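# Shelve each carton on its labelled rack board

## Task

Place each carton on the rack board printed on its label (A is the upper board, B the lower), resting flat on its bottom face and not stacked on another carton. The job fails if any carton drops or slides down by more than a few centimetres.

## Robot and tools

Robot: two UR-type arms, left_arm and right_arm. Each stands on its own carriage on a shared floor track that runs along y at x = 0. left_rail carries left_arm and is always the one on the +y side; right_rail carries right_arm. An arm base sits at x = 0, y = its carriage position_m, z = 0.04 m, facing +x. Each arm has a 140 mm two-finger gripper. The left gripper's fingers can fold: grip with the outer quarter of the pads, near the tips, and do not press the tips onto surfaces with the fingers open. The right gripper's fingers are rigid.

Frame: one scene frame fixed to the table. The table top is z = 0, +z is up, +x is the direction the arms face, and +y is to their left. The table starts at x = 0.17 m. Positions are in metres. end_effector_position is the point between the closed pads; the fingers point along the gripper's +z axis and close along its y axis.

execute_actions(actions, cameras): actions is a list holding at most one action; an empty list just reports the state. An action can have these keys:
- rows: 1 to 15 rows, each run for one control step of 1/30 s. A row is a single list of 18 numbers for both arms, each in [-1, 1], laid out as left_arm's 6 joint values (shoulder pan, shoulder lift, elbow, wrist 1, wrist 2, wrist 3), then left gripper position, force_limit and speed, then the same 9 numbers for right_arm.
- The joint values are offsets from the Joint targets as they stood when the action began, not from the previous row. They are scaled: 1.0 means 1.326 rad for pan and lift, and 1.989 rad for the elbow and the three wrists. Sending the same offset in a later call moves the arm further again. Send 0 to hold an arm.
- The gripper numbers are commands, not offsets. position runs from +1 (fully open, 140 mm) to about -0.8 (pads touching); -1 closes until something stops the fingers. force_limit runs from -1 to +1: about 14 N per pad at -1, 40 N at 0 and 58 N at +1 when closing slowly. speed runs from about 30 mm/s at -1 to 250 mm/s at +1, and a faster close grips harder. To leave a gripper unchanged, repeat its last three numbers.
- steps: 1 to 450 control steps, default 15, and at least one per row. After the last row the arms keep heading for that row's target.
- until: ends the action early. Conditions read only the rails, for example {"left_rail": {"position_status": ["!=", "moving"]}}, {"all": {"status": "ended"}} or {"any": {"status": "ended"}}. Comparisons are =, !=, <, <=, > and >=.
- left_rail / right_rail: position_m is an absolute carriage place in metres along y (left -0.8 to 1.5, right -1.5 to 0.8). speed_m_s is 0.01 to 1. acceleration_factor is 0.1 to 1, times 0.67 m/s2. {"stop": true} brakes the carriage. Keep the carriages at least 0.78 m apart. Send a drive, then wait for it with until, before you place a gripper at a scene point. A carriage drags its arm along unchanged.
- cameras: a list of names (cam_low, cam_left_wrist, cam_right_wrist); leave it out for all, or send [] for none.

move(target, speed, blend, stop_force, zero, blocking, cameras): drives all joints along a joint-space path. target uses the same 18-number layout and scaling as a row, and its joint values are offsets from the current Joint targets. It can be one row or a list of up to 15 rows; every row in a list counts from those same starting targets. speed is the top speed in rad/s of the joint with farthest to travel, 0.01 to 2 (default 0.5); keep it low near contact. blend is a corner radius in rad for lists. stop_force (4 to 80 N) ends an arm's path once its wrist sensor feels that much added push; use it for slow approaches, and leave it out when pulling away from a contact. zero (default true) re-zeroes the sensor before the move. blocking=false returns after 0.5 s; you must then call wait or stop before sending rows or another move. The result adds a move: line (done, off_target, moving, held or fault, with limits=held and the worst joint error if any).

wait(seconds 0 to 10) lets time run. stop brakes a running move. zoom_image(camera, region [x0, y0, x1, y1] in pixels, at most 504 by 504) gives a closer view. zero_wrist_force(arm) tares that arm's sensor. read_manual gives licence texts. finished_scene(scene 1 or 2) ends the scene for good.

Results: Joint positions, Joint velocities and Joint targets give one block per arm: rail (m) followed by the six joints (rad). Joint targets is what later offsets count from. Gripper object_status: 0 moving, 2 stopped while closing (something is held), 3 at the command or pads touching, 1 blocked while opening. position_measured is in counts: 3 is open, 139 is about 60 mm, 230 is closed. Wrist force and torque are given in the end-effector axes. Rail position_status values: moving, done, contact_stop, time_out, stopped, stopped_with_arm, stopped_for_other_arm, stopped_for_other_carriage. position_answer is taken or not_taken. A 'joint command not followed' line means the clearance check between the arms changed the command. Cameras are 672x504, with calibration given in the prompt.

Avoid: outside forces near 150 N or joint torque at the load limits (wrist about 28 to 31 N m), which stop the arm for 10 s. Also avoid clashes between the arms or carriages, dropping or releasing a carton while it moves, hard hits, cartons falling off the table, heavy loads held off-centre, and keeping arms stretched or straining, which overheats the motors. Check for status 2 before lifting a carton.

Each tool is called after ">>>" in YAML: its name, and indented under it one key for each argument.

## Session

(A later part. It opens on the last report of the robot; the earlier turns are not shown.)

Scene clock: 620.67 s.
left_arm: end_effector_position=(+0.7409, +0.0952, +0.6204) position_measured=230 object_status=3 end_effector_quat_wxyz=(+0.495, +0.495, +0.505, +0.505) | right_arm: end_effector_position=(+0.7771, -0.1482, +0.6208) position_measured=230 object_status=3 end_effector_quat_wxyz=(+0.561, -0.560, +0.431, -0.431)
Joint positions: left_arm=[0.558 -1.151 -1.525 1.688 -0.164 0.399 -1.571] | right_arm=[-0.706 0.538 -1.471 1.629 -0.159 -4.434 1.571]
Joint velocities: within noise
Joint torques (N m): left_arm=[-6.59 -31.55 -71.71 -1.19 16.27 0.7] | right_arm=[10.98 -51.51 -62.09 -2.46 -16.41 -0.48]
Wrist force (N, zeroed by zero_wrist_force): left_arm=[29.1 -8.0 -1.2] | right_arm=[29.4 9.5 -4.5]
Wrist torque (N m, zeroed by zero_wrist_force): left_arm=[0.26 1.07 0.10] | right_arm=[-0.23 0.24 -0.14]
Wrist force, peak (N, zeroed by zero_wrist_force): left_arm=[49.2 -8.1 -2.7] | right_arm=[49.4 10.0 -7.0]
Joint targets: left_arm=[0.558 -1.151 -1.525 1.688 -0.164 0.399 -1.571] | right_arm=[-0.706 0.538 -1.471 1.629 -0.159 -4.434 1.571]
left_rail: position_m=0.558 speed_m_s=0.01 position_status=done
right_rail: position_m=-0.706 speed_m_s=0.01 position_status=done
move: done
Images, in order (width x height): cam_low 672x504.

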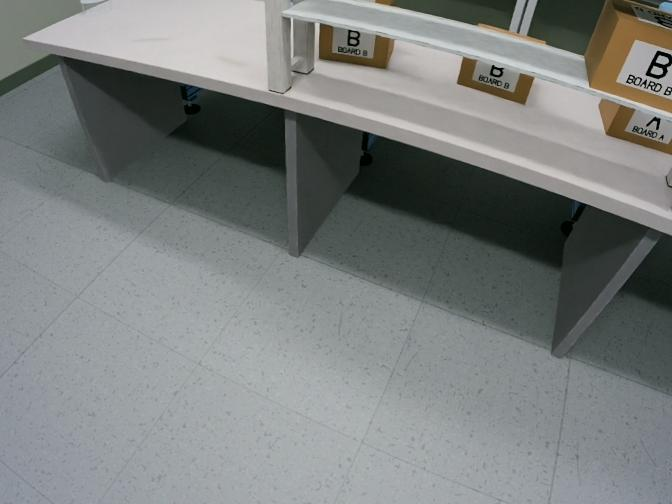

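>>> execute_actions:
  actions:
    - {"left_rail":{"position_m":0.5574},"right_rail":{"position_m":-0.7052},"steps":20,"until":{"all":{"status":"ended"}}}
  cameras: []

>>> move:
  target: [0,0.0145,0.0393,-0.0490,0,0,-1,-1,-1,0,0.0140,0.0390,-0.0484,0,0,-1,-1,-1]
  speed: 0.035
  stop_force: 8
  cameras: ["cam_low"]

Scene clock: 630.30 s.
left_arm: end_effector_position=(+0.7410, +0.0948, +0.6204) position_measured=230 object_status=3 end_effector_quat_wxyz=(+0.495, +0.495, +0.505, +0.505) | right_arm: end_effector_position=(+0.7773, -0.1479, +0.6208) position_measured=230 object_status=3 end_effector_quat_wxyz=(+0.561, -0.560, +0.431, -0.431)
Joint positions: left_arm=[0.557 -1.151 -1.525 1.688 -0.164 0.399 -1.571] | right_arm=[-0.705 0.538 -1.471 1.629 -0.159 -4.434 1.571]
Joint velocities: within noise
Joint torques (N m): left_arm=[-11.2 -26.71 -64.43 -1.59 15.86 1.02] | right_arm=[15.44 -50.69 -54.06 -3.2 -15.22 -0.25]
Wrist force (N, zeroed by zero_wrist_force): left_arm=[36.0 -7.4 -0.6] | right_arm=[36.2 9.2 -6.2]
Wrist torque (N m, zeroed by zero_wrist_force): left_arm=[0.26 1.33 0.09] | right_arm=[-0.24 0.06 -0.17]
Wrist force, peak (N, zeroed by zero_wrist_force): left_arm=[35.9 -8.2 -1.0] | right_arm=[36.1 10.1 -6.5]
Joint targets: left_arm=[0.557 -1.151 -1.525 1.688 -0.164 0.399 -1.571] | right_arm=[-0.705 0.538 -1.471 1.629 -0.159 -4.434 1.571]
Tool commands: left_gripper/position=-1.0 left_gripper/force_limit=-1.0 left_gripper/speed=-1.0 right_gripper/position=-1.0 right_gripper/force_limit=-1.0 right_gripper/speed=-1.0
left_rail: position_m=0.557 speed_m_s=0.01 position_status=done
right_rail: position_m=-0.705 speed_m_s=0.01 position_status=done
No camera images: "cameras" was empty.

Scene clock: 633.53 s.
left_arm: end_effector_position=(+0.7413, +0.0942, +0.5851) position_measured=230 object_status=3 end_effector_quat_wxyz=(+0.495, +0.495, +0.505, +0.505) | right_arm: end_effector_position=(+0.7779, -0.1475, +0.5870) position_measured=230 object_status=3 end_effector_quat_wxyz=(+0.561, -0.560, +0.431, -0.431)
Joint positions: left_arm=[0.557 -1.151 -1.513 1.738 -0.226 0.399 -1.571] | right_arm=[-0.705 0.538 -1.46 1.677 -0.218 -4.434 1.571]
Joint velocities: within noise
Joint torques (N m): left_arm=[-27.02 -60.34 -71.78 -2.08 15.77 0.84] | right_arm=[27.65 -69.86 -57.91 -2.76 -14.61 -0.13]
Wrist force (N, zeroed by zero_wrist_force): left_arm=[43.8 -3.7 1.8] | right_arm=[42.2 6.0 -7.4]
Wrist torque (N m, zeroed by zero_wrist_force): left_arm=[0.11 1.66 0.03] | right_arm=[0.35 -0.26 -0.22]
Wrist force, peak (N, zeroed by zero_wrist_force): left_arm=[47.7 12.6 1.6] | right_arm=[42.7 10.4 -8.6]
Joint targets: left_arm=[0.557 -1.151 -1.513 1.738 -0.226 0.399 -1.571] | right_arm=[-0.705 0.538 -1.460 1.677 -0.218 -4.434 1.571]
left_rail: position_m=0.557 speed_m_s=0.01 position_status=done
right_rail: position_m=-0.705 speed_m_s=0.01 position_status=done
move: contact (left_arm, right_arm); left_arm: the wrist 1 is farthest, 0.035 rad from its target; right_arm: the wrist 1 is farthest, 0.037 rad from its target
Images, in order (width x height): cam_low 672x504.

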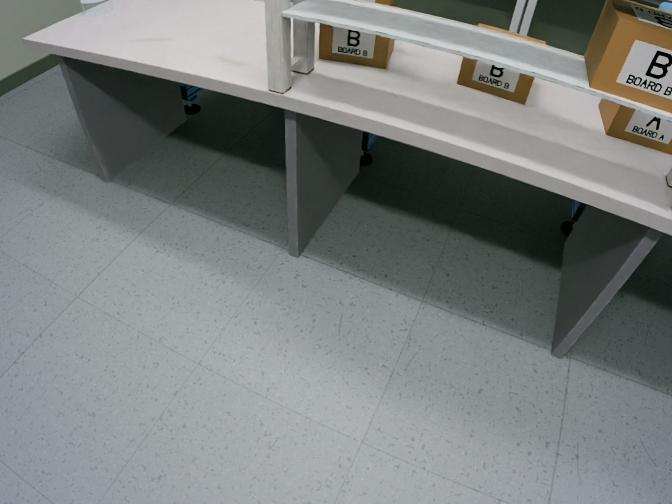

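>>> move:
  target: [0,0.0026,0.0071,-0.0089,0,0,-1,-1,-1,0,0.0026,0.0072,-0.0089,0,0,-1,-1,-1]
  speed: 0.02
  stop_force: 8
  cameras: []

Scene clock: 638.73 s.
left_arm: end_effector_position=(+0.7413, +0.0942, +0.5848) position_measured=230 object_status=3 end_effector_quat_wxyz=(+0.495, +0.494, +0.505, +0.505) | right_arm: end_effector_position=(+0.7778, -0.1475, +0.5864) position_measured=230 object_status=3 end_effector_quat_wxyz=(+0.561, -0.560, +0.431, -0.431)
Joint positions: left_arm=[0.557 -1.151 -1.513 1.738 -0.227 0.399 -1.571] | right_arm=[-0.705 0.538 -1.459 1.678 -0.22 -4.434 1.571]
Joint velocities: within noise
Joint torques (N m): left_arm=[-27.8 -41.8 -67.17 -1.46 15.54 1.18] | right_arm=[25.26 -58.38 -53.63 -1.07 -14.36 -0.37]
Wrist force (N, zeroed by zero_wrist_force): left_arm=[44.6 2.8 -0.1] | right_arm=[43.6 -1.5 -13.7]
Wrist torque (N m, zeroed by zero_wrist_force): left_arm=[-0.02 1.66 -0.06] | right_arm=[0.19 -0.44 -0.09]
Wrist force, peak (N, zeroed by zero_wrist_force): left_arm=[45.0 3.4 -0.2] | right_arm=[43.9 -3.6 -14.8]
Joint targets: left_arm=[0.557 -1.151 -1.513 1.738 -0.227 0.399 -1.571] | right_arm=[-0.705 0.538 -1.459 1.678 -0.220 -4.434 1.571]
left_rail: position_m=0.557 speed_m_s=0.01 position_status=done
right_rail: position_m=-0.705 speed_m_s=0.01 position_status=done
move: contact (left_arm, right_arm); left_arm: the wrist 1 is farthest, 0.017 rad from its target; right_arm: the wrist 1 is farthest, 0.016 rad from its target
No camera images: "cameras" was empty.

>>> execute_actions:
  actions: []
  cameras: ["cam_left_wrist","cam_right_wrist"]

Scene clock: 643.07 s.
left_arm: end_effector_position=(+0.7413, +0.0942, +0.5848) position_measured=230 object_status=3 end_effector_quat_wxyz=(+0.495, +0.494, +0.505, +0.505) | right_arm: end_effector_position=(+0.7778, -0.1475, +0.5864) position_measured=230 object_status=3 end_effector_quat_wxyz=(+0.561, -0.560, +0.431, -0.431)
Joint positions: left_arm=[0.557 -1.151 -1.513 1.738 -0.227 0.399 -1.571] | right_arm=[-0.705 0.538 -1.459 1.678 -0.22 -4.434 1.571]
Joint velocities: within noise
Joint torques (N m): left_arm=[-25.85 -58.48 -65.12 -3.28 15.65 1.61] | right_arm=[27.7 -59.09 -51.38 -2.9 -14.6 -0.24]
Wrist force (N, zeroed by zero_wrist_force): left_arm=[44.0 2.5 -0.3] | right_arm=[43.5 -1.8 -13.3]
Wrist torque (N m, zeroed by zero_wrist_force): left_arm=[-0.10 1.74 -0.06] | right_arm=[0.20 -0.43 -0.09]
Wrist force, peak (N, zeroed by zero_wrist_force): left_arm=[45.0 3.3 0.0] | right_arm=[43.7 -1.7 -13.8]
Joint targets: left_arm=[0.557 -1.151 -1.513 1.738 -0.227 0.399 -1.571] | right_arm=[-0.705 0.538 -1.459 1.678 -0.220 -4.434 1.571]
Tool commands: left_gripper/position=-1.0 left_gripper/force_limit=-1.0 left_gripper/speed=-1.0 right_gripper/position=-1.0 right_gripper/force_limit=-1.0 right_gripper/speed=-1.0
left_rail: position_m=0.557 speed_m_s=0.01 position_status=done
right_rail: position_m=-0.705 speed_m_s=0.01 position_status=done
camera_calibration:
cam_left_wrist: T_world_to_cam=[[-0.0186839, -0.00143833, 0.999824, -0.561762], [-0.318536, -0.947882, -0.00731615, 0.325873], [0.947726, -0.318617, 0.017252, -0.499826], [0, 0, 0, 1]] pos_world=[0.567005, 0.148829, 0.57267]
cam_right_wrist: T_world_to_cam=[[-0.0169795, 0.0194198, -0.999667, 0.60928], [-0.543268, 0.839171, 0.0255294, 0.533143], [0.839388, 0.54352, -0.00369856, -0.394474], [0, 0, 0, 1]] pos_world=[0.631101, -0.244826, 0.594008]
Images, in order (width x height): cam_left_wrist 672x504, cam_right_wrist 672x504.

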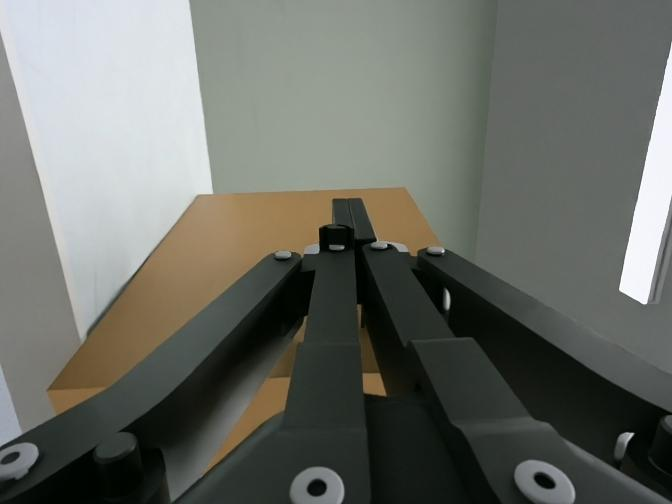

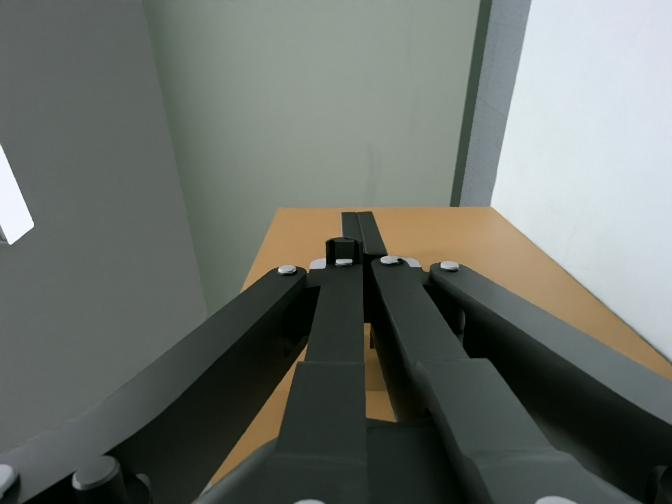

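>>> execute_actions:
  actions:
    - {"left_rail":{"position_m":0.571,"speed_m_s":0.01},"right_rail":{"position_m":-0.719,"speed_m_s":0.01},"steps":90,"until":{"all":{"status":"ended"}}}
  cameras: ["cam_low","cam_left_wrist"]

Scene clock: 651.07 s.
left_arm: end_effector_position=(+0.7413, +0.1078, +0.5849) position_measured=230 object_status=3 end_effector_quat_wxyz=(+0.495, +0.494, +0.505, +0.505) | right_arm: end_effector_position=(+0.7778, -0.1613, +0.5864) position_measured=230 object_status=3 end_effector_quat_wxyz=(+0.561, -0.560, +0.431, -0.431)
Joint positions: left_arm=[0.571 -1.151 -1.513 1.738 -0.227 0.399 -1.571] | right_arm=[-0.719 0.538 -1.459 1.678 -0.22 -4.434 1.571]
Joint velocities: within noise
Joint torques (N m): left_arm=[7.67 -57.29 -43.09 0.5 -1.75 1.24] | right_arm=[-13.92 -58.91 -46.89 -6.13 3.12 -0.43]
Wrist force (N, zeroed by zero_wrist_force): left_arm=[0.2 -0.1 0.1] | right_arm=[2.5 1.4 -4.6]
Wrist torque (N m, zeroed by zero_wrist_force): left_arm=[-0.03 -0.04 0.01] | right_arm=[0.34 -0.63 0.00]
Wrist force, peak (N, zeroed by zero_wrist_force): left_arm=[44.7 3.5 0.0] | right_arm=[43.8 -1.9 -13.5]
Joint targets: left_arm=[0.571 -1.151 -1.513 1.738 -0.227 0.399 -1.571] | right_arm=[-0.719 0.538 -1.459 1.678 -0.220 -4.434 1.571]
Tool commands: left_gripper/position=-1.0 left_gripper/force_limit=-1.0 left_gripper/speed=-1.0 right_gripper/position=-1.0 right_gripper/force_limit=-1.0 right_gripper/speed=-1.0
left_rail: position_m=0.571 speed_m_s=0.01 position_status=done
right_rail: position_m=-0.719 speed_m_s=0.01 position_status=done
camera_calibration:
cam_left_wrist: T_world_to_cam=[[-0.018704, -0.00139307, 0.999824, -0.561763], [-0.318546, -0.947879, -0.00727984, 0.338771], [0.947723, -0.318626, 0.0172854, -0.495502], [0, 0, 0, 1]] pos_world=[0.567006, 0.162452, 0.572695]
Images, in order (width x height): cam_low 672x504, cam_left_wrist 672x504.

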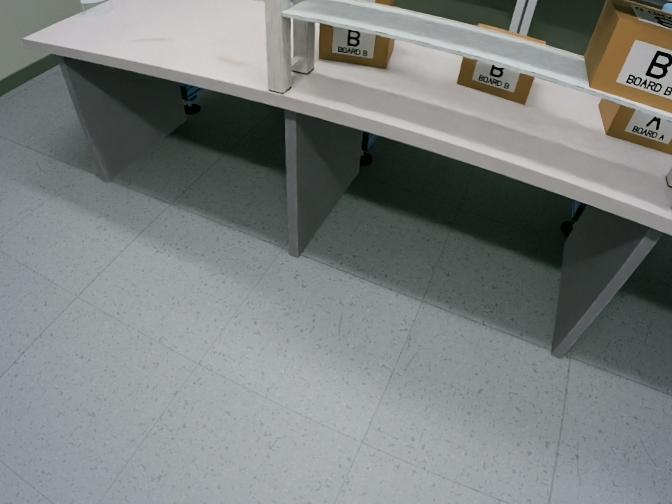

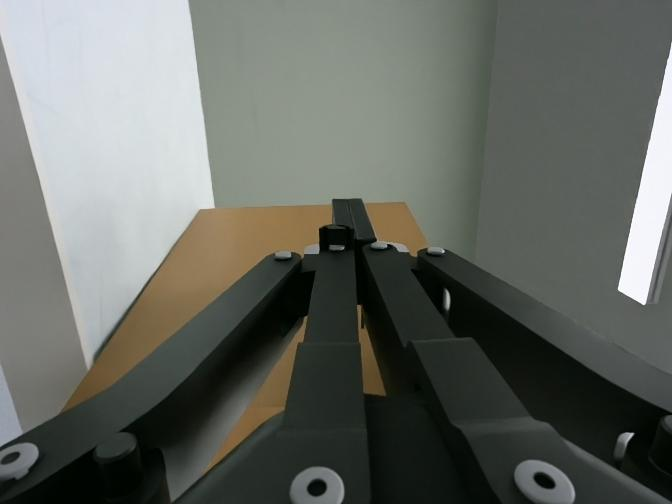

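>>> move:
  target:
    - [0,-0.0087,-0.0253,0.0321,0,0,-1,-1,-1,0,-0.0087,-0.0245,0.0308,0,0,-1,-1,-1]
    - [-0.1595,-0.1016,0.0356,0.0331,-0.1064,0,-1,-1,-1,0.0894,-0.1085,0.0445,0.0283,0.0596,0,-1,-1,-1]
    - [-0.3494,-0.1703,0.0754,0.0391,-0.2330,0,-1,-1,-1,0.2116,-0.1879,0.0926,0.0331,0.1411,0,-1,-1,-1]
    - [-0.5532,-0.2027,0.0926,0.0435,-0.3688,0,-1,-1,-1,0.3726,-0.2356,0.1187,0.0388,0.2484,0,-1,-1,-1]
  speed: 0.25
  blend: 0.02
  cameras: ["cam_left_wrist"]

>>> execute_actions:
  actions:
    - {"right_rail":{"position_m":-1.15,"speed_m_s":0.4},"steps":90,"until":{"all":{"status":"ended"}}}
  cameras: []

>>> move:
  target: [1.0,-0.2823,-0.0508,-0.5503,-0.6220,0.5646,-1,-1,-1,0,0,0,0,0,0,-1,-1,-1]
  speed: 0.7
  cameras: []

>>> execute_actions:
  actions:
    - {"left_rail":{"position_m":-0.22,"speed_m_s":0.4},"steps":120,"until":{"all":{"status":"ended"}}}
  cameras: ["cam_left_wrist"]

Scene clock: 683.73 s.
left_arm: end_effector_position=(+0.3713, +0.1080, +0.6197) position_measured=230 object_status=3 end_effector_quat_wxyz=(+0.495, +0.495, +0.505, +0.505) | right_arm: end_effector_position=(+0.4075, -0.1616, +0.6204) position_measured=230 object_status=3 end_effector_quat_wxyz=(+0.561, -0.560, +0.431, -0.431)
Joint positions: left_arm=[0.571 -1.884 -1.781 1.922 -0.141 -0.334 -1.571] | right_arm=[-0.719 1.032 -1.772 1.914 -0.143 -3.94 1.571]
Joint velocities: within noise
Joint torques (N m): left_arm=[-15.7 -45.38 -37.62 4.21 -2.84 0.94] | right_arm=[10.47 -40.63 -34.11 1.07 3.77 -0.28]
Wrist force (N, zeroed by zero_wrist_force): left_arm=[0.2 0.0 0.3] | right_arm=[2.6 1.3 -5.0]
Wrist torque (N m, zeroed by zero_wrist_force): left_arm=[0.02 -0.04 0.00] | right_arm=[0.30 -0.60 0.06]
Wrist force, peak (N, zeroed by zero_wrist_force): left_arm=[-2.2 0.8 0.9] | right_arm=[6.5 0.7 -2.5]
Joint targets: left_arm=[0.571 -1.884 -1.781 1.922 -0.141 -0.334 -1.571] | right_arm=[-0.719 1.032 -1.772 1.914 -0.143 -3.940 1.571]
left_rail: position_m=0.571 speed_m_s=0.01 position_status=done
right_rail: position_m=-0.719 speed_m_s=0.01 position_status=done
move: done
camera_calibration:
cam_left_wrist: T_world_to_cam=[[-0.0182617, -0.00321634, 0.999828, -0.603492], [-0.318535, -0.94787, -0.00886719, 0.222289], [0.947735, -0.318643, 0.0162852, -0.144844], [0, 0, 0, 1]] pos_world=[0.197059, 0.162606, 0.607718]
Images, in order (width x height): cam_left_wrist 672x504.

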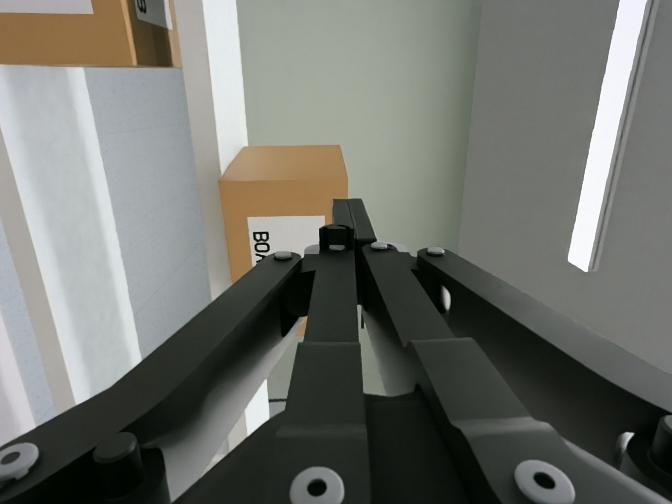

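Scene clock: 686.27 s.
left_arm: end_effector_position=(+0.3713, +0.1080, +0.6197) position_measured=230 object_status=3 end_effector_quat_wxyz=(+0.495, +0.495, +0.505, +0.505) | right_arm: end_effector_position=(+0.4074, -0.5926, +0.6204) position_measured=230 object_status=3 end_effector_quat_wxyz=(+0.561, -0.560, +0.431, -0.431) end_effector_velocity=(+0.000, -0.001, +0.001) end_effector_angular_velocity=(+0.004, -0.001, -0.001)
Joint positions: left_arm=[0.571 -1.884 -1.781 1.922 -0.141 -0.334 -1.571] | right_arm=[-1.15 1.032 -1.772 1.914 -0.143 -3.94 1.571]
Joint velocities: left_arm=[within noise] | right_arm=[-0.001 0 -0.001 0 -0.001 0.001 0.002]
Joint torques (N m): left_arm=[-12.81 -46.36 -41.08 3.24 -2.38 1.41] | right_arm=[6.47 -20.83 -38.57 0.47 2.45 -0.47]
Wrist force (N, zeroed by zero_wrist_force): left_arm=[0.4 -0.2 0.3] | right_arm=[2.8 1.3 -4.9]
Wrist torque (N m, zeroed by zero_wrist_force): left_arm=[-0.03 -0.07 0.00] | right_arm=[0.30 -0.64 0.06]
Wrist force, peak (N, zeroed by zero_wrist_force): left_arm=[0.6 -0.2 0.3] | right_arm=[3.5 1.5 -5.4]
Joint targets: left_arm=[0.571 -1.884 -1.781 1.922 -0.141 -0.334 -1.571] | right_arm=[-1.150 1.032 -1.772 1.914 -0.143 -3.940 1.571]
Tool commands: left_gripper/position=-1.0 left_gripper/force_limit=-1.0 left_gripper/speed=-1.0 right_gripper/position=-1.0 right_gripper/force_limit=-1.0 right_gripper/speed=-1.0
left_rail: position_m=0.571 speed_m_s=0.01 position_status=done
right_rail: position_m=-1.150 speed_m_s=0.40 position_status=done
No camera images: "cameras" was empty.

Scene clock: 688.87 s.
left_arm: end_effector_position=(+0.3644, +0.5486, +0.5782) position_measured=230 object_status=3 end_effector_quat_wxyz=(-0.001, +0.055, +0.998, +0.000) | right_arm: end_effector_position=(+0.4074, -0.5926, +0.6204) position_measured=230 object_status=3 end_effector_quat_wxyz=(+0.561, -0.560, +0.431, -0.431)
Joint positions: left_arm=[0.571 -0.559 -2.156 1.821 -1.235 -1.571 -0.448] | right_arm=[-1.15 1.032 -1.772 1.914 -0.143 -3.94 1.571]
Joint velocities: within noise
Joint torques (N m): left_arm=[12.83 -18.7 -61.7 -8.55 -3.25 2.93] | right_arm=[1.17 -17.3 -42.59 -0.33 0.38 -0.34]
Wrist force (N, zeroed by zero_wrist_force): left_arm=[0.1 0.2 0.1] | right_arm=[2.6 1.3 -5.0]
Wrist torque (N m, zeroed by zero_wrist_force): left_arm=[-0.01 -0.13 0.31] | right_arm=[0.30 -0.60 0.06]
Wrist force, peak (N, zeroed by zero_wrist_force): left_arm=[-2.0 2.8 0.0] | right_arm=[2.9 1.6 -5.4]
Joint targets: left_arm=[0.571 -0.558 -2.156 1.821 -1.235 -1.571 -0.448] | right_arm=[-1.150 1.032 -1.772 1.914 -0.143 -3.940 1.571]
left_rail: position_m=0.571 speed_m_s=0.01 position_status=done
right_rail: position_m=-1.150 speed_m_s=0.40 position_status=done
move: done
No camera images: "cameras" was empty.

Scene clock: 692.30 s.
left_arm: end_effector_position=(+0.3644, -0.2423, +0.5783) position_measured=230 object_status=3 end_effector_quat_wxyz=(-0.001, +0.055, +0.998, +0.000) end_effector_velocity=(+0.000, +0.000, +0.000) end_effector_angular_velocity=(+0.001, +0.000, +0.000) | right_arm: end_effector_position=(+0.4074, -0.5926, +0.6204) position_measured=230 object_status=3 end_effector_quat_wxyz=(+0.561, -0.560, +0.431, -0.431)
Joint positions: left_arm=[-0.22 -0.558 -2.156 1.821 -1.235 -1.571 -0.448] | right_arm=[-1.15 1.032 -1.772 1.914 -0.143 -3.94 1.571]
Joint velocities: left_arm=[-0.001 0 0 0 0 0.001 0] | right_arm=[within noise]
Joint torques (N m): left_arm=[9.03 -3.07 -49.92 -7.01 -1.86 2.56] | right_arm=[-10.09 -19.13 -47.46 -1.6 -1.85 -0.15]
Wrist force (N, zeroed by zero_wrist_force): left_arm=[0.2 0.3 -0.1] | right_arm=[2.8 1.0 -5.2]
Wrist torque (N m, zeroed by zero_wrist_force): left_arm=[0.01 -0.17 0.31] | right_arm=[0.25 -0.63 0.05]
Wrist force, peak (N, zeroed by zero_wrist_force): left_arm=[0.1 1.3 0.0] | right_arm=[2.8 1.4 -5.4]
Joint targets: left_arm=[-0.220 -0.558 -2.156 1.821 -1.235 -1.571 -0.448] | right_arm=[-1.150 1.032 -1.772 1.914 -0.143 -3.940 1.571]
Tool commands: left_gripper/position=-1.0 left_gripper/force_limit=-1.0 left_gripper/speed=-1.0 right_gripper/position=-1.0 right_gripper/force_limit=-1.0 right_gripper/speed=-1.0
left_rail: position_m=-0.220 speed_m_s=0.40 position_status=done
right_rail: position_m=-1.150 speed_m_s=0.40 position_status=done
camera_calibration:
cam_left_wrist: T_world_to_cam=[[0.112479, 0.993479, 0.018677, 0.197938], [0.934924, -0.112178, 0.33665, -0.566391], [0.33655, -0.0204043, -0.941445, 0.599624], [0, 0, 0, 1]] pos_world=[0.305466, -0.247949, 0.751492]
Images, in order (width x height): cam_left_wrist 672x504.

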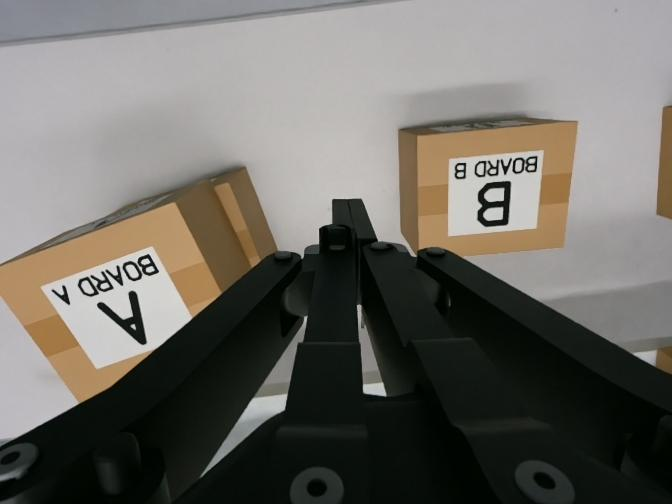

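>>> execute_actions:
  actions:
    - {"left_rail":{"position_m":0.24,"speed_m_s":0.4},"right_rail":{"position_m":-1.21,"speed_m_s":0.2},"steps":120,"until":{"all":{"status":"ended"}}}
  cameras: []

>>> move:
  target: [-0.8514,0.4658,-0.0597,0.5386,0.6837,-0.5646,-1,-1,-1,-0.2166,-0.0548,0.0275,0.0096,-0.1823,0,-1,-1,-1]
  speed: 0.7
  cameras: []

>>> move:
  target:
    - [0,0.0794,0.1197,-0.1726,0,0,-1,-1,-1,0,0.0836,0.1347,-0.1904,0,0,-1,-1,-1]
    - [0,0.2287,0.1870,-0.3395,0,0,-1,-1,-1,0,0.2778,0.2179,-0.4032,0,0,-1,-1,-1]
  speed: 0.4
  blend: 0.02
  cameras: ["cam_left_wrist","cam_right_wrist"]

>>> zero_wrist_force:
  arm: "left_arm"

>>> zero_wrist_force:
  arm: "right_arm"

Scene clock: 768.13 s.
left_arm: end_effector_position=(+0.3644, +0.2176, +0.5783) position_measured=230 object_status=3 end_effector_quat_wxyz=(-0.001, +0.055, +0.998, +0.000) end_effector_velocity=(+0.000, +0.001, +0.000) end_effector_angular_velocity=(+0.000, -0.001, +0.001) | right_arm: end_effector_position=(+0.4074, -0.6526, +0.6204) position_measured=230 object_status=3 end_effector_quat_wxyz=(+0.561, -0.560, +0.431, -0.431)
Joint positions: left_arm=[0.24 -0.558 -2.156 1.821 -1.235 -1.571 -0.448] | right_arm=[-1.21 1.032 -1.772 1.914 -0.143 -3.94 1.571]
Joint velocities: left_arm=[0.001 0 0 0 -0.001 0 0] | right_arm=[within noise]
Joint torques (N m): left_arm=[4.75 19.41 -45.32 -4.82 -0.77 2.04] | right_arm=[-11.74 -40.21 -48.28 -3.5 -2.32 -0.37]
Wrist force (N, zeroed by zero_wrist_force): left_arm=[0.2 0.1 0.1] | right_arm=[2.6 1.0 -5.1]
Wrist torque (N m, zeroed by zero_wrist_force): left_arm=[-0.03 -0.16 0.31] | right_arm=[0.24 -0.59 0.06]
Wrist force, peak (N, zeroed by zero_wrist_force): left_arm=[0.1 -1.3 0.0] | right_arm=[3.2 1.4 -5.5]
Joint targets: left_arm=[0.240 -0.558 -2.156 1.821 -1.235 -1.571 -0.448] | right_arm=[-1.210 1.032 -1.772 1.914 -0.143 -3.940 1.571]
Tool commands: left_gripper/position=-1.0 left_gripper/force_limit=-1.0 left_gripper/speed=-1.0 right_gripper/position=-1.0 right_gripper/force_limit=-1.0 right_gripper/speed=-1.0
left_rail: position_m=0.240 speed_m_s=0.40 position_status=done
right_rail: position_m=-1.210 speed_m_s=0.20 position_status=done
No camera images: "cameras" was empty.

Scene clock: 770.77 s.
left_arm: end_effector_position=(+0.4444, -0.3278, +0.6197) position_measured=230 object_status=3 end_effector_quat_wxyz=(+0.475, +0.476, +0.523, +0.524) | right_arm: end_effector_position=(+0.4989, -0.6980, +0.6198) position_measured=230 object_status=3 end_effector_quat_wxyz=(+0.576, -0.576, +0.410, -0.410)
Joint positions: left_arm=[0.24 -1.687 -1.538 1.703 -0.164 -0.212 -1.57] | right_arm=[-1.21 0.745 -1.844 1.969 -0.124 -4.303 1.571]
Joint velocities: within noise
Joint torques (N m): left_arm=[-15.92 -29.35 -58.55 3.69 2.09 -2.18] | right_arm=[-14.5 -38.25 -36.01 0.36 -2.88 0.03]
Wrist force (N, zeroed by zero_wrist_force): left_arm=[0.3 -0.5 0.1] | right_arm=[3.3 1.7 -4.7]
Wrist torque (N m, zeroed by zero_wrist_force): left_arm=[-0.12 -0.05 0.01] | right_arm=[0.39 -0.74 -0.03]
Wrist force, peak (N, zeroed by zero_wrist_force): left_arm=[-2.2 -1.5 -2.9] | right_arm=[4.1 1.0 -5.2]
Joint targets: left_arm=[0.240 -1.687 -1.538 1.703 -0.164 -0.211 -1.571] | right_arm=[-1.210 0.745 -1.844 1.969 -0.124 -4.303 1.571]
left_rail: position_m=0.240 speed_m_s=0.40 position_status=done
right_rail: position_m=-1.210 speed_m_s=0.20 position_status=done
move: done
No camera images: "cameras" was empty.

Scene clock: 773.37 s.
left_arm: end_effector_position=(+0.4443, -0.3274, +0.2540) position_measured=230 object_status=3 end_effector_quat_wxyz=(+0.475, +0.476, +0.523, +0.523) | right_arm: end_effector_position=(+0.4989, -0.6980, +0.2541) position_measured=230 object_status=3 end_effector_quat_wxyz=(+0.576, -0.576, +0.410, -0.410)
Joint positions: left_arm=[0.24 -1.687 -1.235 2.075 -0.839 -0.211 -1.571] | right_arm=[-1.21 0.745 -1.476 2.402 -0.925 -4.303 1.571]
Joint velocities: within noise
Joint torques (N m): left_arm=[-13.26 -42.28 -20.11 -1.73 0.25 -2.41] | right_arm=[-13.2 -27.27 -18.91 -7.26 -2.56 -0.08]
Wrist force (N, zeroed by zero_wrist_force): left_arm=[0.3 0.0 0.1] | right_arm=[3.0 1.2 -3.9]
Wrist torque (N m, zeroed by zero_wrist_force): left_arm=[0.01 -0.07 0.01] | right_arm=[0.31 -0.64 0.05]
Wrist force, peak (N, zeroed by zero_wrist_force): left_arm=[1.6 1.7 0.2] | right_arm=[3.1 1.8 -5.3]
Joint targets: left_arm=[0.240 -1.687 -1.235 2.075 -0.839 -0.211 -1.571] | right_arm=[-1.210 0.745 -1.476 2.402 -0.925 -4.303 1.571]
left_rail: position_m=0.240 speed_m_s=0.40 position_status=done
right_rail: position_m=-1.210 speed_m_s=0.20 position_status=done
move: done
camera_calibration:
cam_left_wrist: T_world_to_cam=[[-0.0179301, -0.00473347, 0.999828, -0.238529], [-0.247297, -0.968898, -0.00902187, -0.208892], [0.968774, -0.247416, 0.0162019, -0.332762], [0, 0, 0, 1]] pos_world=[0.266436, -0.285855, 0.241994]
cam_right_wrist: T_world_to_cam=[[-0.0198071, 0.017046, -0.999658, 0.28277], [-0.604878, 0.795908, 0.0255567, 0.852569], [0.796072, 0.605177, -0.00545383, 0.202683], [0, 0, 0, 1]] pos_world=[0.35995, -0.806046, 0.26199]
Images, in order (width x height): cam_left_wrist 672x504, cam_right_wrist 672x504.

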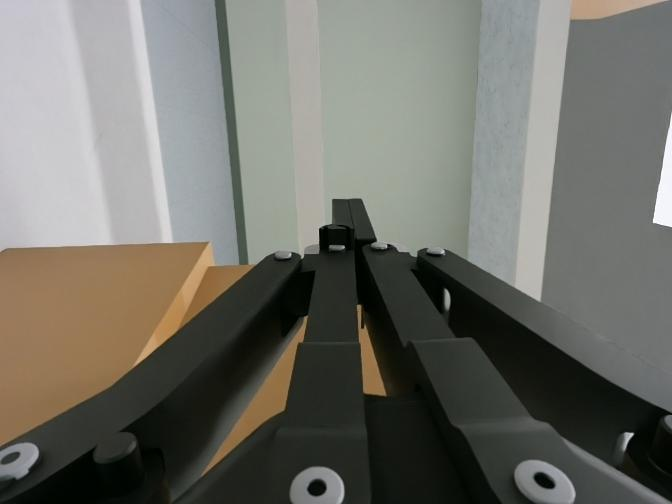

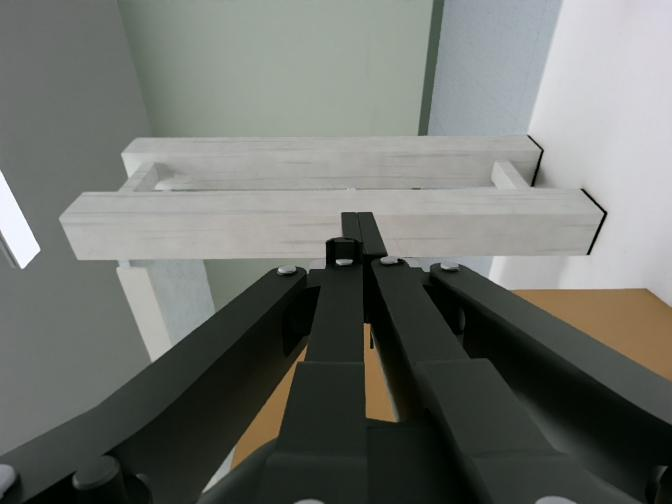

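Wrist force sensor zeroed.

Wrist force sensor zeroed.

>>> execute_actions:
  actions:
    - {"left_rail":{"position_m":0.190,"speed_m_s":0.05},"right_rail":{"position_m":-1.162,"speed_m_s":0.05},"steps":90,"until":{"all":{"status":"ended"}}}
  cameras: []

>>> execute_actions:
  actions:
    - {"left_rail":{"position_m":0.185,"speed_m_s":0.01},"right_rail":{"position_m":-1.157,"speed_m_s":0.01},"steps":45,"until":{"all":{"status":"ended"}}}
  cameras: []

>>> execute_actions:
  actions:
    - {"left_rail":{"position_m":0.182,"speed_m_s":0.01},"right_rail":{"position_m":-1.154,"speed_m_s":0.01},"steps":45,"until":{"all":{"status":"ended"}}}
  cameras: []

Scene clock: 782.63 s.
left_arm: end_effector_position=(+0.4443, -0.3774, +0.2539) position_measured=230 object_status=3 end_effector_quat_wxyz=(+0.475, +0.476, +0.523, +0.523) | right_arm: end_effector_position=(+0.4989, -0.6500, +0.2540) position_measured=230 object_status=3 end_effector_quat_wxyz=(+0.576, -0.576, +0.410, -0.410)
Joint positions: left_arm=[0.19 -1.687 -1.235 2.075 -0.839 -0.211 -1.571] | right_arm=[-1.162 0.745 -1.476 2.402 -0.925 -4.303 1.571]
Joint velocities: within noise
Joint torques (N m): left_arm=[-12.98 -45.16 -26.16 0.34 -1.69 -2.29] | right_arm=[-10.44 -28.31 -26.35 -5.25 -1.67 -0.1]
Wrist force (N, zeroed by zero_wrist_force): left_arm=[-0.3 0.1 0.0] | right_arm=[0.0 -0.1 -0.3]
Wrist torque (N m, zeroed by zero_wrist_force): left_arm=[0.00 0.07 0.00] | right_arm=[-0.01 0.00 0.00]
Wrist force, peak (N, zeroed by zero_wrist_force): left_arm=[-1.1 0.3 0.1] | right_arm=[1.3 0.0 -0.7]
Joint targets: left_arm=[0.190 -1.687 -1.235 2.075 -0.839 -0.211 -1.571] | right_arm=[-1.162 0.745 -1.476 2.402 -0.925 -4.303 1.571]
Tool commands: left_gripper/position=-1.0 left_gripper/force_limit=-1.0 left_gripper/speed=-1.0 right_gripper/position=-1.0 right_gripper/force_limit=-1.0 right_gripper/speed=-1.0
left_rail: position_m=0.190 speed_m_s=0.05 position_status=done
right_rail: position_m=-1.162 speed_m_s=0.05 position_status=done
No camera images: "cameras" was empty.

Scene clock: 783.40 s.
left_arm: end_effector_position=(+0.4443, -0.3825, +0.2539) position_measured=230 object_status=3 end_effector_quat_wxyz=(+0.475, +0.476, +0.523, +0.523) | right_arm: end_effector_position=(+0.4989, -0.6449, +0.2540) position_measured=230 object_status=3 end_effector_quat_wxyz=(+0.576, -0.576, +0.410, -0.410)
Joint positions: left_arm=[0.185 -1.687 -1.235 2.075 -0.839 -0.211 -1.571] | right_arm=[-1.157 0.745 -1.476 2.402 -0.925 -4.303 1.571]
Joint velocities: within noise
Joint torques (N m): left_arm=[-10.48 -47.43 -28.07 0.4 -1.86 -1.87] | right_arm=[-10.2 -29.13 -27.47 -4.96 -1.5 -0.16]
Wrist force (N, zeroed by zero_wrist_force): left_arm=[0.4 -0.2 0.5] | right_arm=[-0.1 0.2 0.0]
Wrist torque (N m, zeroed by zero_wrist_force): left_arm=[-0.01 0.09 0.00] | right_arm=[0.04 0.02 0.00]
Wrist force, peak (N, zeroed by zero_wrist_force): left_arm=[0.9 0.1 0.6] | right_arm=[0.5 -0.1 -0.7]
Joint targets: left_arm=[0.185 -1.687 -1.235 2.075 -0.839 -0.211 -1.571] | right_arm=[-1.157 0.745 -1.476 2.402 -0.925 -4.303 1.571]
Tool commands: left_gripper/position=-1.0 left_gripper/force_limit=-1.0 left_gripper/speed=-1.0 right_gripper/position=-1.0 right_gripper/force_limit=-1.0 right_gripper/speed=-1.0
left_rail: position_m=0.185 speed_m_s=0.01 position_status=done
right_rail: position_m=-1.157 speed_m_s=0.01 position_status=done
No camera images: "cameras" was empty.

Scene clock: 783.97 s.
left_arm: end_effector_position=(+0.4443, -0.3854, +0.2539) position_measured=230 object_status=3 end_effector_quat_wxyz=(+0.475, +0.476, +0.523, +0.523) | right_arm: end_effector_position=(+0.4989, -0.6419, +0.2540) position_measured=230 object_status=3 end_effector_quat_wxyz=(+0.576, -0.576, +0.410, -0.410)
Joint positions: left_arm=[0.182 -1.687 -1.235 2.075 -0.839 -0.211 -1.571] | right_arm=[-1.154 0.745 -1.476 2.402 -0.925 -4.303 1.571]
Joint velocities: within noise
Joint torques (N m): left_arm=[-10.2 -51.98 -30.01 0.86 1.6 -1.76] | right_arm=[-9 -31.46 -28.97 -4.83 -1.6 -0.22]
Wrist force (N, zeroed by zero_wrist_force): left_arm=[5.6 0.2 -0.9] | right_arm=[0.2 -0.1 -0.2]
Wrist torque (N m, zeroed by zero_wrist_force): left_arm=[-0.06 0.24 -0.02] | right_arm=[-0.03 -0.05 0.00]
Wrist force, peak (N, zeroed by zero_wrist_force): left_arm=[6.2 1.2 -0.9] | right_arm=[0.4 0.2 -0.5]
Joint targets: left_arm=[0.182 -1.687 -1.235 2.075 -0.839 -0.211 -1.571] | right_arm=[-1.154 0.745 -1.476 2.402 -0.925 -4.303 1.571]
Tool commands: left_gripper/position=-1.0 left_gripper/force_limit=-1.0 left_gripper/speed=-1.0 right_gripper/position=-1.0 right_gripper/force_limit=-1.0 right_gripper/speed=-1.0
left_rail: position_m=0.182 speed_m_s=0.01 position_status=done
right_rail: position_m=-1.154 speed_m_s=0.01 position_status=done
No camera images: "cameras" was empty.

>>> execute_actions:
  actions:
    - {"right_rail":{"position_m":-1.150},"steps":45,"until":{"all":{"status":"ended"}}}
  cameras: []

>>> execute_actions:
  actions:
    - {"right_rail":{"position_m":-1.147},"steps":45,"until":{"all":{"status":"ended"}}}
  cameras: []

>>> execute_actions:
  actions:
    - {"right_rail":{"position_m":-1.1445},"steps":45,"until":{"all":{"status":"ended"}}}
  cameras: []

Scene clock: 793.07 s.
left_arm: end_effector_position=(+0.4443, -0.3855, +0.2539) position_measured=230 object_status=3 end_effector_quat_wxyz=(+0.475, +0.476, +0.523, +0.523) | right_arm: end_effector_position=(+0.4989, -0.6379, +0.2540) position_measured=230 object_status=3 end_effector_quat_wxyz=(+0.576, -0.576, +0.410, -0.410)
Joint positions: left_arm=[0.182 -1.687 -1.235 2.075 -0.839 -0.211 -1.571] | right_arm=[-1.15 0.745 -1.476 2.402 -0.925 -4.303 1.571]
Joint velocities: within noise
Joint torques (N m): left_arm=[-7.97 -66.66 -35.08 1.7 4.35 -1.8] | right_arm=[-4.54 -37.91 -34.44 -3.15 -0.96 -0.02]
Wrist force (N, zeroed by zero_wrist_force): left_arm=[5.5 -0.1 -1.0] | right_arm=[0.0 0.3 -0.1]
Wrist torque (N m, zeroed by zero_wrist_force): left_arm=[-0.12 0.25 -0.02] | right_arm=[0.06 -0.01 0.00]
Wrist force, peak (N, zeroed by zero_wrist_force): left_arm=[6.1 1.1 -1.1] | right_arm=[-0.4 0.1 -0.7]
Joint targets: left_arm=[0.182 -1.687 -1.235 2.075 -0.839 -0.211 -1.571] | right_arm=[-1.150 0.745 -1.476 2.402 -0.925 -4.303 1.571]
Tool commands: left_gripper/position=-1.0 left_gripper/force_limit=-1.0 left_gripper/speed=-1.0 right_gripper/position=-1.0 right_gripper/force_limit=-1.0 right_gripper/speed=-1.0
left_rail: position_m=0.182 speed_m_s=0.01 position_status=done
right_rail: position_m=-1.150 speed_m_s=0.01 position_status=done
No camera images: "cameras" was empty.

Scene clock: 793.63 s.
left_arm: end_effector_position=(+0.4443, -0.3855, +0.2539) position_measured=230 object_status=3 end_effector_quat_wxyz=(+0.475, +0.476, +0.523, +0.523) | right_arm: end_effector_position=(+0.4989, -0.6349, +0.2540) position_measured=230 object_status=3 end_effector_quat_wxyz=(+0.576, -0.576, +0.410, -0.410)
Joint positions: left_arm=[0.182 -1.687 -1.235 2.075 -0.839 -0.211 -1.571] | right_arm=[-1.147 0.745 -1.476 2.402 -0.925 -4.303 1.571]
Joint velocities: within noise
Joint torques (N m): left_arm=[-7.33 -70.9 -36.16 1.82 4.83 -1.9] | right_arm=[-4.63 -39.14 -33.9 -2.97 -0.72 -0.04]
Wrist force (N, zeroed by zero_wrist_force): left_arm=[5.6 0.2 -1.0] | right_arm=[0.2 0.1 -0.4]
Wrist torque (N m, zeroed by zero_wrist_force): left_arm=[-0.03 0.24 -0.02] | right_arm=[0.01 -0.04 0.00]
Wrist force, peak (N, zeroed by zero_wrist_force): left_arm=[6.0 1.0 -0.8] | right_arm=[-0.2 0.5 -0.1]
Joint targets: left_arm=[0.182 -1.687 -1.235 2.075 -0.839 -0.211 -1.571] | right_arm=[-1.147 0.745 -1.476 2.402 -0.925 -4.303 1.571]
Tool commands: left_gripper/position=-1.0 left_gripper/force_limit=-1.0 left_gripper/speed=-1.0 right_gripper/position=-1.0 right_gripper/force_limit=-1.0 right_gripper/speed=-1.0
left_rail: position_m=0.182 speed_m_s=0.01 position_status=done
right_rail: position_m=-1.147 speed_m_s=0.01 position_status=done
No camera images: "cameras" was empty.

Scene clock: 794.17 s.
left_arm: end_effector_position=(+0.4443, -0.3854, +0.2539) position_measured=230 object_status=3 end_effector_quat_wxyz=(+0.475, +0.476, +0.523, +0.523) | right_arm: end_effector_position=(+0.4989, -0.6325, +0.2540) position_measured=230 object_status=3 end_effector_quat_wxyz=(+0.576, -0.576, +0.410, -0.410)
Joint positions: left_arm=[0.182 -1.687 -1.235 2.075 -0.839 -0.211 -1.571] | right_arm=[-1.145 0.745 -1.476 2.402 -0.925 -4.303 1.571]
Joint velocities: within noise
Joint torques (N m): left_arm=[-6.71 -73.18 -35.98 2 4.75 -1.85] | right_arm=[-4.76 -41.53 -33.97 -2.85 -0.65 -0.02]
Wrist force (N, zeroed by zero_wrist_force): left_arm=[5.8 1.0 0.4] | right_arm=[10.5 -2.1 -5.8]
Wrist torque (N m, zeroed by zero_wrist_force): left_arm=[0.01 0.22 -0.01] | right_arm=[-0.10 -0.52 -0.03]
Wrist force, peak (N, zeroed by zero_wrist_force): left_arm=[5.9 1.0 -0.8] | right_arm=[10.8 -1.4 -5.4]
Joint targets: left_arm=[0.182 -1.687 -1.235 2.075 -0.839 -0.211 -1.571] | right_arm=[-1.145 0.745 -1.476 2.402 -0.925 -4.303 1.571]
Tool commands: left_gripper/position=-1.0 left_gripper/force_limit=-1.0 left_gripper/speed=-1.0 right_gripper/position=-1.0 right_gripper/force_limit=-1.0 right_gripper/speed=-1.0
left_rail: position_m=0.182 speed_m_s=0.01 position_status=done
right_rail: position_m=-1.145 speed_m_s=0.01 position_status=done
No camera images: "cameras" was empty.

Touched at ≈ −1.145. Squeeze.

>>> execute_actions:
  actions:
    - {"left_rail":{"position_m":0.180},"right_rail":{"position_m":-1.1425},"steps":45,"until":{"all":{"status":"ended"}}}
  cameras: []

Scene clock: 797.53 s.
left_arm: end_effector_position=(+0.4443, -0.3873, +0.2539) position_measured=230 object_status=3 end_effector_quat_wxyz=(+0.475, +0.476, +0.523, +0.523) | right_arm: end_effector_position=(+0.4989, -0.6305, +0.2540) position_measured=230 object_status=3 end_effector_quat_wxyz=(+0.576, -0.576, +0.410, -0.410)
Joint positions: left_arm=[0.18 -1.687 -1.235 2.075 -0.839 -0.211 -1.571] | right_arm=[-1.143 0.745 -1.476 2.402 -0.925 -4.302 1.571]
Joint velocities: within noise
Joint torques (N m): left_arm=[-7.16 -78.31 -42.3 -1.94 8.38 -1.63] | right_arm=[-0.14 -46.01 -32.73 -1.5 -6.96 -0.09]
Wrist force (N, zeroed by zero_wrist_force): left_arm=[38.6 3.0 4.3] | right_arm=[35.4 -7.0 -17.3]
Wrist torque (N m, zeroed by zero_wrist_force): left_arm=[-0.06 1.55 -0.07] | right_arm=[-0.27 -1.59 -0.10]
Wrist force, peak (N, zeroed by zero_wrist_force): left_arm=[38.6 3.0 4.3] | right_arm=[35.7 -6.2 -17.7]
Joint targets: left_arm=[0.180 -1.687 -1.235 2.075 -0.839 -0.211 -1.571] | right_arm=[-1.143 0.745 -1.476 2.402 -0.925 -4.303 1.571]
Tool commands: left_gripper/position=-1.0 left_gripper/force_limit=-1.0 left_gripper/speed=-1.0 right_gripper/position=-1.0 right_gripper/force_limit=-1.0 right_gripper/speed=-1.0
left_rail: position_m=0.180 speed_m_s=0.01 position_status=done
right_rail: position_m=-1.143 speed_m_s=0.01 position_status=done
No camera images: "cameras" was empty.

>>> move:
  target: [0,0,0,0,0,0,-1,-1,-1,0.0013,-0.0005,0.0004,-0.0001,0.0009,0,-1,-1,-1]
  speed: 0.02
  cameras: []

>>> execute_actions:
  actions:
    - {"left_rail":{"position_m":0.1797},"right_rail":{"position_m":-1.1420},"steps":30,"until":{"all":{"status":"ended"}}}
  cameras: []

Scene clock: 812.00 s.
left_arm: end_effector_position=(+0.4443, -0.3874, +0.2539) position_measured=230 object_status=3 end_effector_quat_wxyz=(+0.475, +0.476, +0.523, +0.523) | right_arm: end_effector_position=(+0.4979, -0.6305, +0.2540) position_measured=230 object_status=3 end_effector_quat_wxyz=(+0.576, -0.576, +0.410, -0.410)
Joint positions: left_arm=[0.18 -1.687 -1.235 2.075 -0.839 -0.211 -1.571] | right_arm=[-1.142 0.746 -1.477 2.403 -0.926 -4.301 1.571]
Joint velocities: within noise
Joint torques (N m): left_arm=[-5.66 -55.66 -58.6 -5.44 20.91 -1.31] | right_arm=[31.67 -50.22 -29.17 -8.1 -3.32 0.18]
Wrist force (N, zeroed by zero_wrist_force): left_arm=[37.1 2.5 5.4] | right_arm=[35.6 -0.4 -7.9]
Wrist torque (N m, zeroed by zero_wrist_force): left_arm=[-0.09 1.57 -0.06] | right_arm=[0.32 -1.02 -0.18]
Wrist force, peak (N, zeroed by zero_wrist_force): left_arm=[39.2 2.7 4.5] | right_arm=[36.3 -6.5 -18.2]
Joint targets: left_arm=[0.180 -1.687 -1.235 2.075 -0.839 -0.211 -1.571] | right_arm=[-1.143 0.746 -1.477 2.403 -0.926 -4.301 1.571]
left_rail: position_m=0.180 speed_m_s=0.01 position_status=done
right_rail: position_m=-1.142 position_m_goal=-1.143 speed_m_s=0.01 position_status=done
move: done
No camera images: "cameras" was empty.

Scene clock: 812.33 s.
left_arm: end_effector_position=(+0.4443, -0.3877, +0.2539) position_measured=230 object_status=3 end_effector_quat_wxyz=(+0.475, +0.476, +0.523, +0.523) | right_arm: end_effector_position=(+0.4979, -0.6301, +0.2540) position_measured=230 object_status=3 end_effector_quat_wxyz=(+0.576, -0.576, +0.410, -0.410)
Joint positions: left_arm=[0.18 -1.687 -1.235 2.075 -0.839 -0.211 -1.571] | right_arm=[-1.142 0.746 -1.477 2.403 -0.926 -4.301 1.571]
Joint velocities: within noise
Joint torques (N m): left_arm=[-10.32 -54.24 -60.4 -5.15 21.4 -1.53] | right_arm=[30.61 -48.37 -32.42 -8.54 -5.9 0.09]
Wrist force (N, zeroed by zero_wrist_force): left_arm=[42.6 3.4 7.7] | right_arm=[43.0 -4.8 -13.2]
Wrist torque (N m, zeroed by zero_wrist_force): left_arm=[-0.12 1.76 -0.07] | right_arm=[0.16 -1.30 -0.17]
Wrist force, peak (N, zeroed by zero_wrist_force): left_arm=[42.6 3.4 7.7] | right_arm=[43.0 -4.8 -13.2]
Joint targets: left_arm=[0.180 -1.687 -1.235 2.075 -0.839 -0.211 -1.571] | right_arm=[-1.142 0.746 -1.477 2.403 -0.926 -4.301 1.571]
Tool commands: left_gripper/position=-1.0 left_gripper/force_limit=-1.0 left_gripper/speed=-1.0 right_gripper/position=-1.0 right_gripper/force_limit=-1.0 right_gripper/speed=-1.0
left_rail: position_m=0.180 speed_m_s=0.01 position_status=done
right_rail: position_m=-1.142 speed_m_s=0.01 position_status=done
No camera images: "cameras" was empty.

>>> move:
  target: [0,-0.0181,-0.0054,0.0174,0,0,-1,-1,-1,0,-0.0248,-0.0069,0.0234,0,0,-1,-1,-1]
  speed: 0.05
  cameras: []

Scene clock: 817.40 s.
left_arm: end_effector_position=(+0.4442, -0.3883, +0.2720) position_measured=230 object_status=3 end_effector_quat_wxyz=(+0.476, +0.476, +0.523, +0.523) | right_arm: end_effector_position=(+0.4985, -0.6294, +0.2720) position_measured=230 object_status=3 end_effector_quat_wxyz=(+0.576, -0.576, +0.410, -0.410)
Joint positions: left_arm=[0.18 -1.687 -1.259 2.064 -0.804 -0.211 -1.571] | right_arm=[-1.142 0.746 -1.51 2.389 -0.879 -4.301 1.571]
Joint velocities: within noise
Joint torques (N m): left_arm=[-33.96 -84.21 -74.34 -0.51 21 -1.17] | right_arm=[26.51 -55.32 -60.75 -5.03 -17.64 0.17]
Wrist force (N, zeroed by zero_wrist_force): left_arm=[50.3 -6.8 5.9] | right_arm=[49.2 11.3 -15.9]
Wrist torque (N m, zeroed by zero_wrist_force): left_arm=[0.25 2.05 0.12] | right_arm=[-0.25 -1.45 -0.34]
Wrist force, peak (N, zeroed by zero_wrist_force): left_arm=[50.6 -6.2 5.9] | right_arm=[49.3 11.3 -16.0]
Joint targets: left_arm=[0.180 -1.687 -1.259 2.064 -0.804 -0.211 -1.571] | right_arm=[-1.142 0.746 -1.510 2.389 -0.879 -4.301 1.571]
left_rail: position_m=0.180 speed_m_s=0.01 position_status=done
right_rail: position_m=-1.142 speed_m_s=0.01 position_status=done
move: done
No camera images: "cameras" was empty.

>>> move:
  target:
    - [0,-0.0361,-0.0108,0.0349,0,0,-1,-1,-1,0,-0.0495,-0.0138,0.0468,0,0,-1,-1,-1]
    - [0,-0.0885,-0.0340,0.0930,0,0,-1,-1,-1,0,-0.1174,-0.0427,0.1209,0,0,-1,-1,-1]
    - [0,-0.1312,-0.0619,0.1495,0,0,-1,-1,-1,0,-0.1695,-0.0764,0.1894,0,0,-1,-1,-1]
    - [0,-0.1653,-0.0947,0.2050,0,0,-1,-1,-1,0,-0.2082,-0.1146,0.2534,0,0,-1,-1,-1]
    - [0,-0.1909,-0.1322,0.2595,0,0,-1,-1,-1,0,-0.2350,-0.1569,0.3136,0,0,-1,-1,-1]
    - [0,-0.2106,-0.1816,0.3221,0,0,-1,-1,-1,0,-0.2530,-0.2110,0.3798,0,0,-1,-1,-1]
  speed: 0.1
  blend: 0.01
  cameras: ["cam_low"]

Scene clock: 838.37 s.
left_arm: end_effector_position=(+0.4443, -0.3880, +0.6195) position_measured=230 object_status=3 end_effector_quat_wxyz=(+0.475, +0.476, +0.523, +0.523) | right_arm: end_effector_position=(+0.4979, -0.6299, +0.6196) position_measured=230 object_status=3 end_effector_quat_wxyz=(+0.576, -0.576, +0.410, -0.410)
Joint positions: left_arm=[0.18 -1.687 -1.538 1.703 -0.164 -0.211 -1.571] | right_arm=[-1.142 0.746 -1.845 1.97 -0.124 -4.301 1.571]
Joint velocities: within noise
Joint torques (N m): left_arm=[-34.31 -56.43 -71.7 -0.05 20.63 -1.09] | right_arm=[22.51 -31.53 -64.9 -4.23 -12.99 0.34]
Wrist force (N, zeroed by zero_wrist_force): left_arm=[45.3 -7.2 3.5] | right_arm=[44.7 10.6 -13.2]
Wrist torque (N m, zeroed by zero_wrist_force): left_arm=[0.18 1.81 0.15] | right_arm=[-0.13 -0.97 -0.30]
Wrist force, peak (N, zeroed by zero_wrist_force): left_arm=[62.8 -6.2 8.6] | right_arm=[61.1 12.5 -21.6]
Joint targets: left_arm=[0.180 -1.687 -1.538 1.703 -0.164 -0.211 -1.571] | right_arm=[-1.142 0.746 -1.845 1.969 -0.124 -4.301 1.571]
left_rail: position_m=0.180 speed_m_s=0.01 position_status=done
right_rail: position_m=-1.142 speed_m_s=0.01 position_status=done
move: done
Images, in order (width x height): cam_low 672x504.

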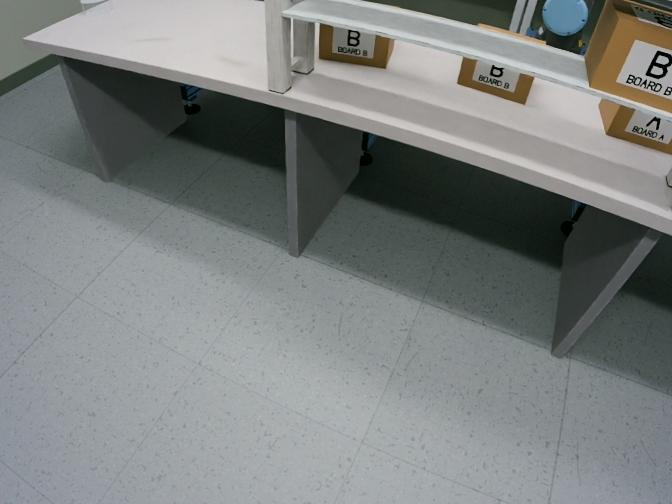

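>>> move:
  target:
    - [-0.0103,-0.0786,0.0513,0.0011,-0.0068,0,-1,-1,-1,0.0759,0.0797,-0.0408,-0.0126,0.0506,0,-1,-1,-1]
    - [-0.0235,-0.1596,0.0980,0.0084,-0.0156,0,-1,-1,-1,0.1355,0.1575,-0.0861,-0.0192,0.0903,0,-1,-1,-1]
    - [-0.0408,-0.2446,0.1403,0.0227,-0.0272,0,-1,-1,-1,0.1839,0.2336,-0.1360,-0.0200,0.1226,0,-1,-1,-1]
  speed: 0.09
  blend: 0.01
  cameras: []

Scene clock: 881.90 s.
left_arm: end_effector_position=(+0.4443, -0.2032, +0.6197) position_measured=230 object_status=3 end_effector_quat_wxyz=(+0.475, +0.476, +0.523, +0.523) | right_arm: end_effector_position=(+0.4973, -0.4451, +0.6202) position_measured=230 object_status=3 end_effector_quat_wxyz=(+0.576, -0.576, +0.410, -0.410)
Joint positions: left_arm=[0.18 -1.741 -1.862 1.982 -0.119 -0.265 -1.571] | right_arm=[-1.142 0.99 -1.536 1.699 -0.164 -4.057 1.571]
Joint velocities: within noise
Joint torques (N m): left_arm=[-35.34 -24.65 -49.45 0.04 8.92 -1] | right_arm=[36.16 -33.75 -65.07 -16.09 -6.1 0.34]
Wrist force (N, zeroed by zero_wrist_force): left_arm=[45.5 -7.7 1.6] | right_arm=[44.4 10.4 -11.7]
Wrist torque (N m, zeroed by zero_wrist_force): left_arm=[0.22 1.78 0.16] | right_arm=[-0.19 -0.29 -0.17]
Wrist force, peak (N, zeroed by zero_wrist_force): left_arm=[47.5 -6.7 3.6] | right_arm=[48.4 10.8 -14.0]
Joint targets: left_arm=[0.180 -1.741 -1.862 1.982 -0.119 -0.265 -1.571] | right_arm=[-1.142 0.990 -1.535 1.699 -0.164 -4.057 1.571]
left_rail: position_m=0.180 speed_m_s=0.01 position_status=done
right_rail: position_m=-1.142 speed_m_s=0.01 position_status=done
move: done
No camera images: "cameras" was empty.


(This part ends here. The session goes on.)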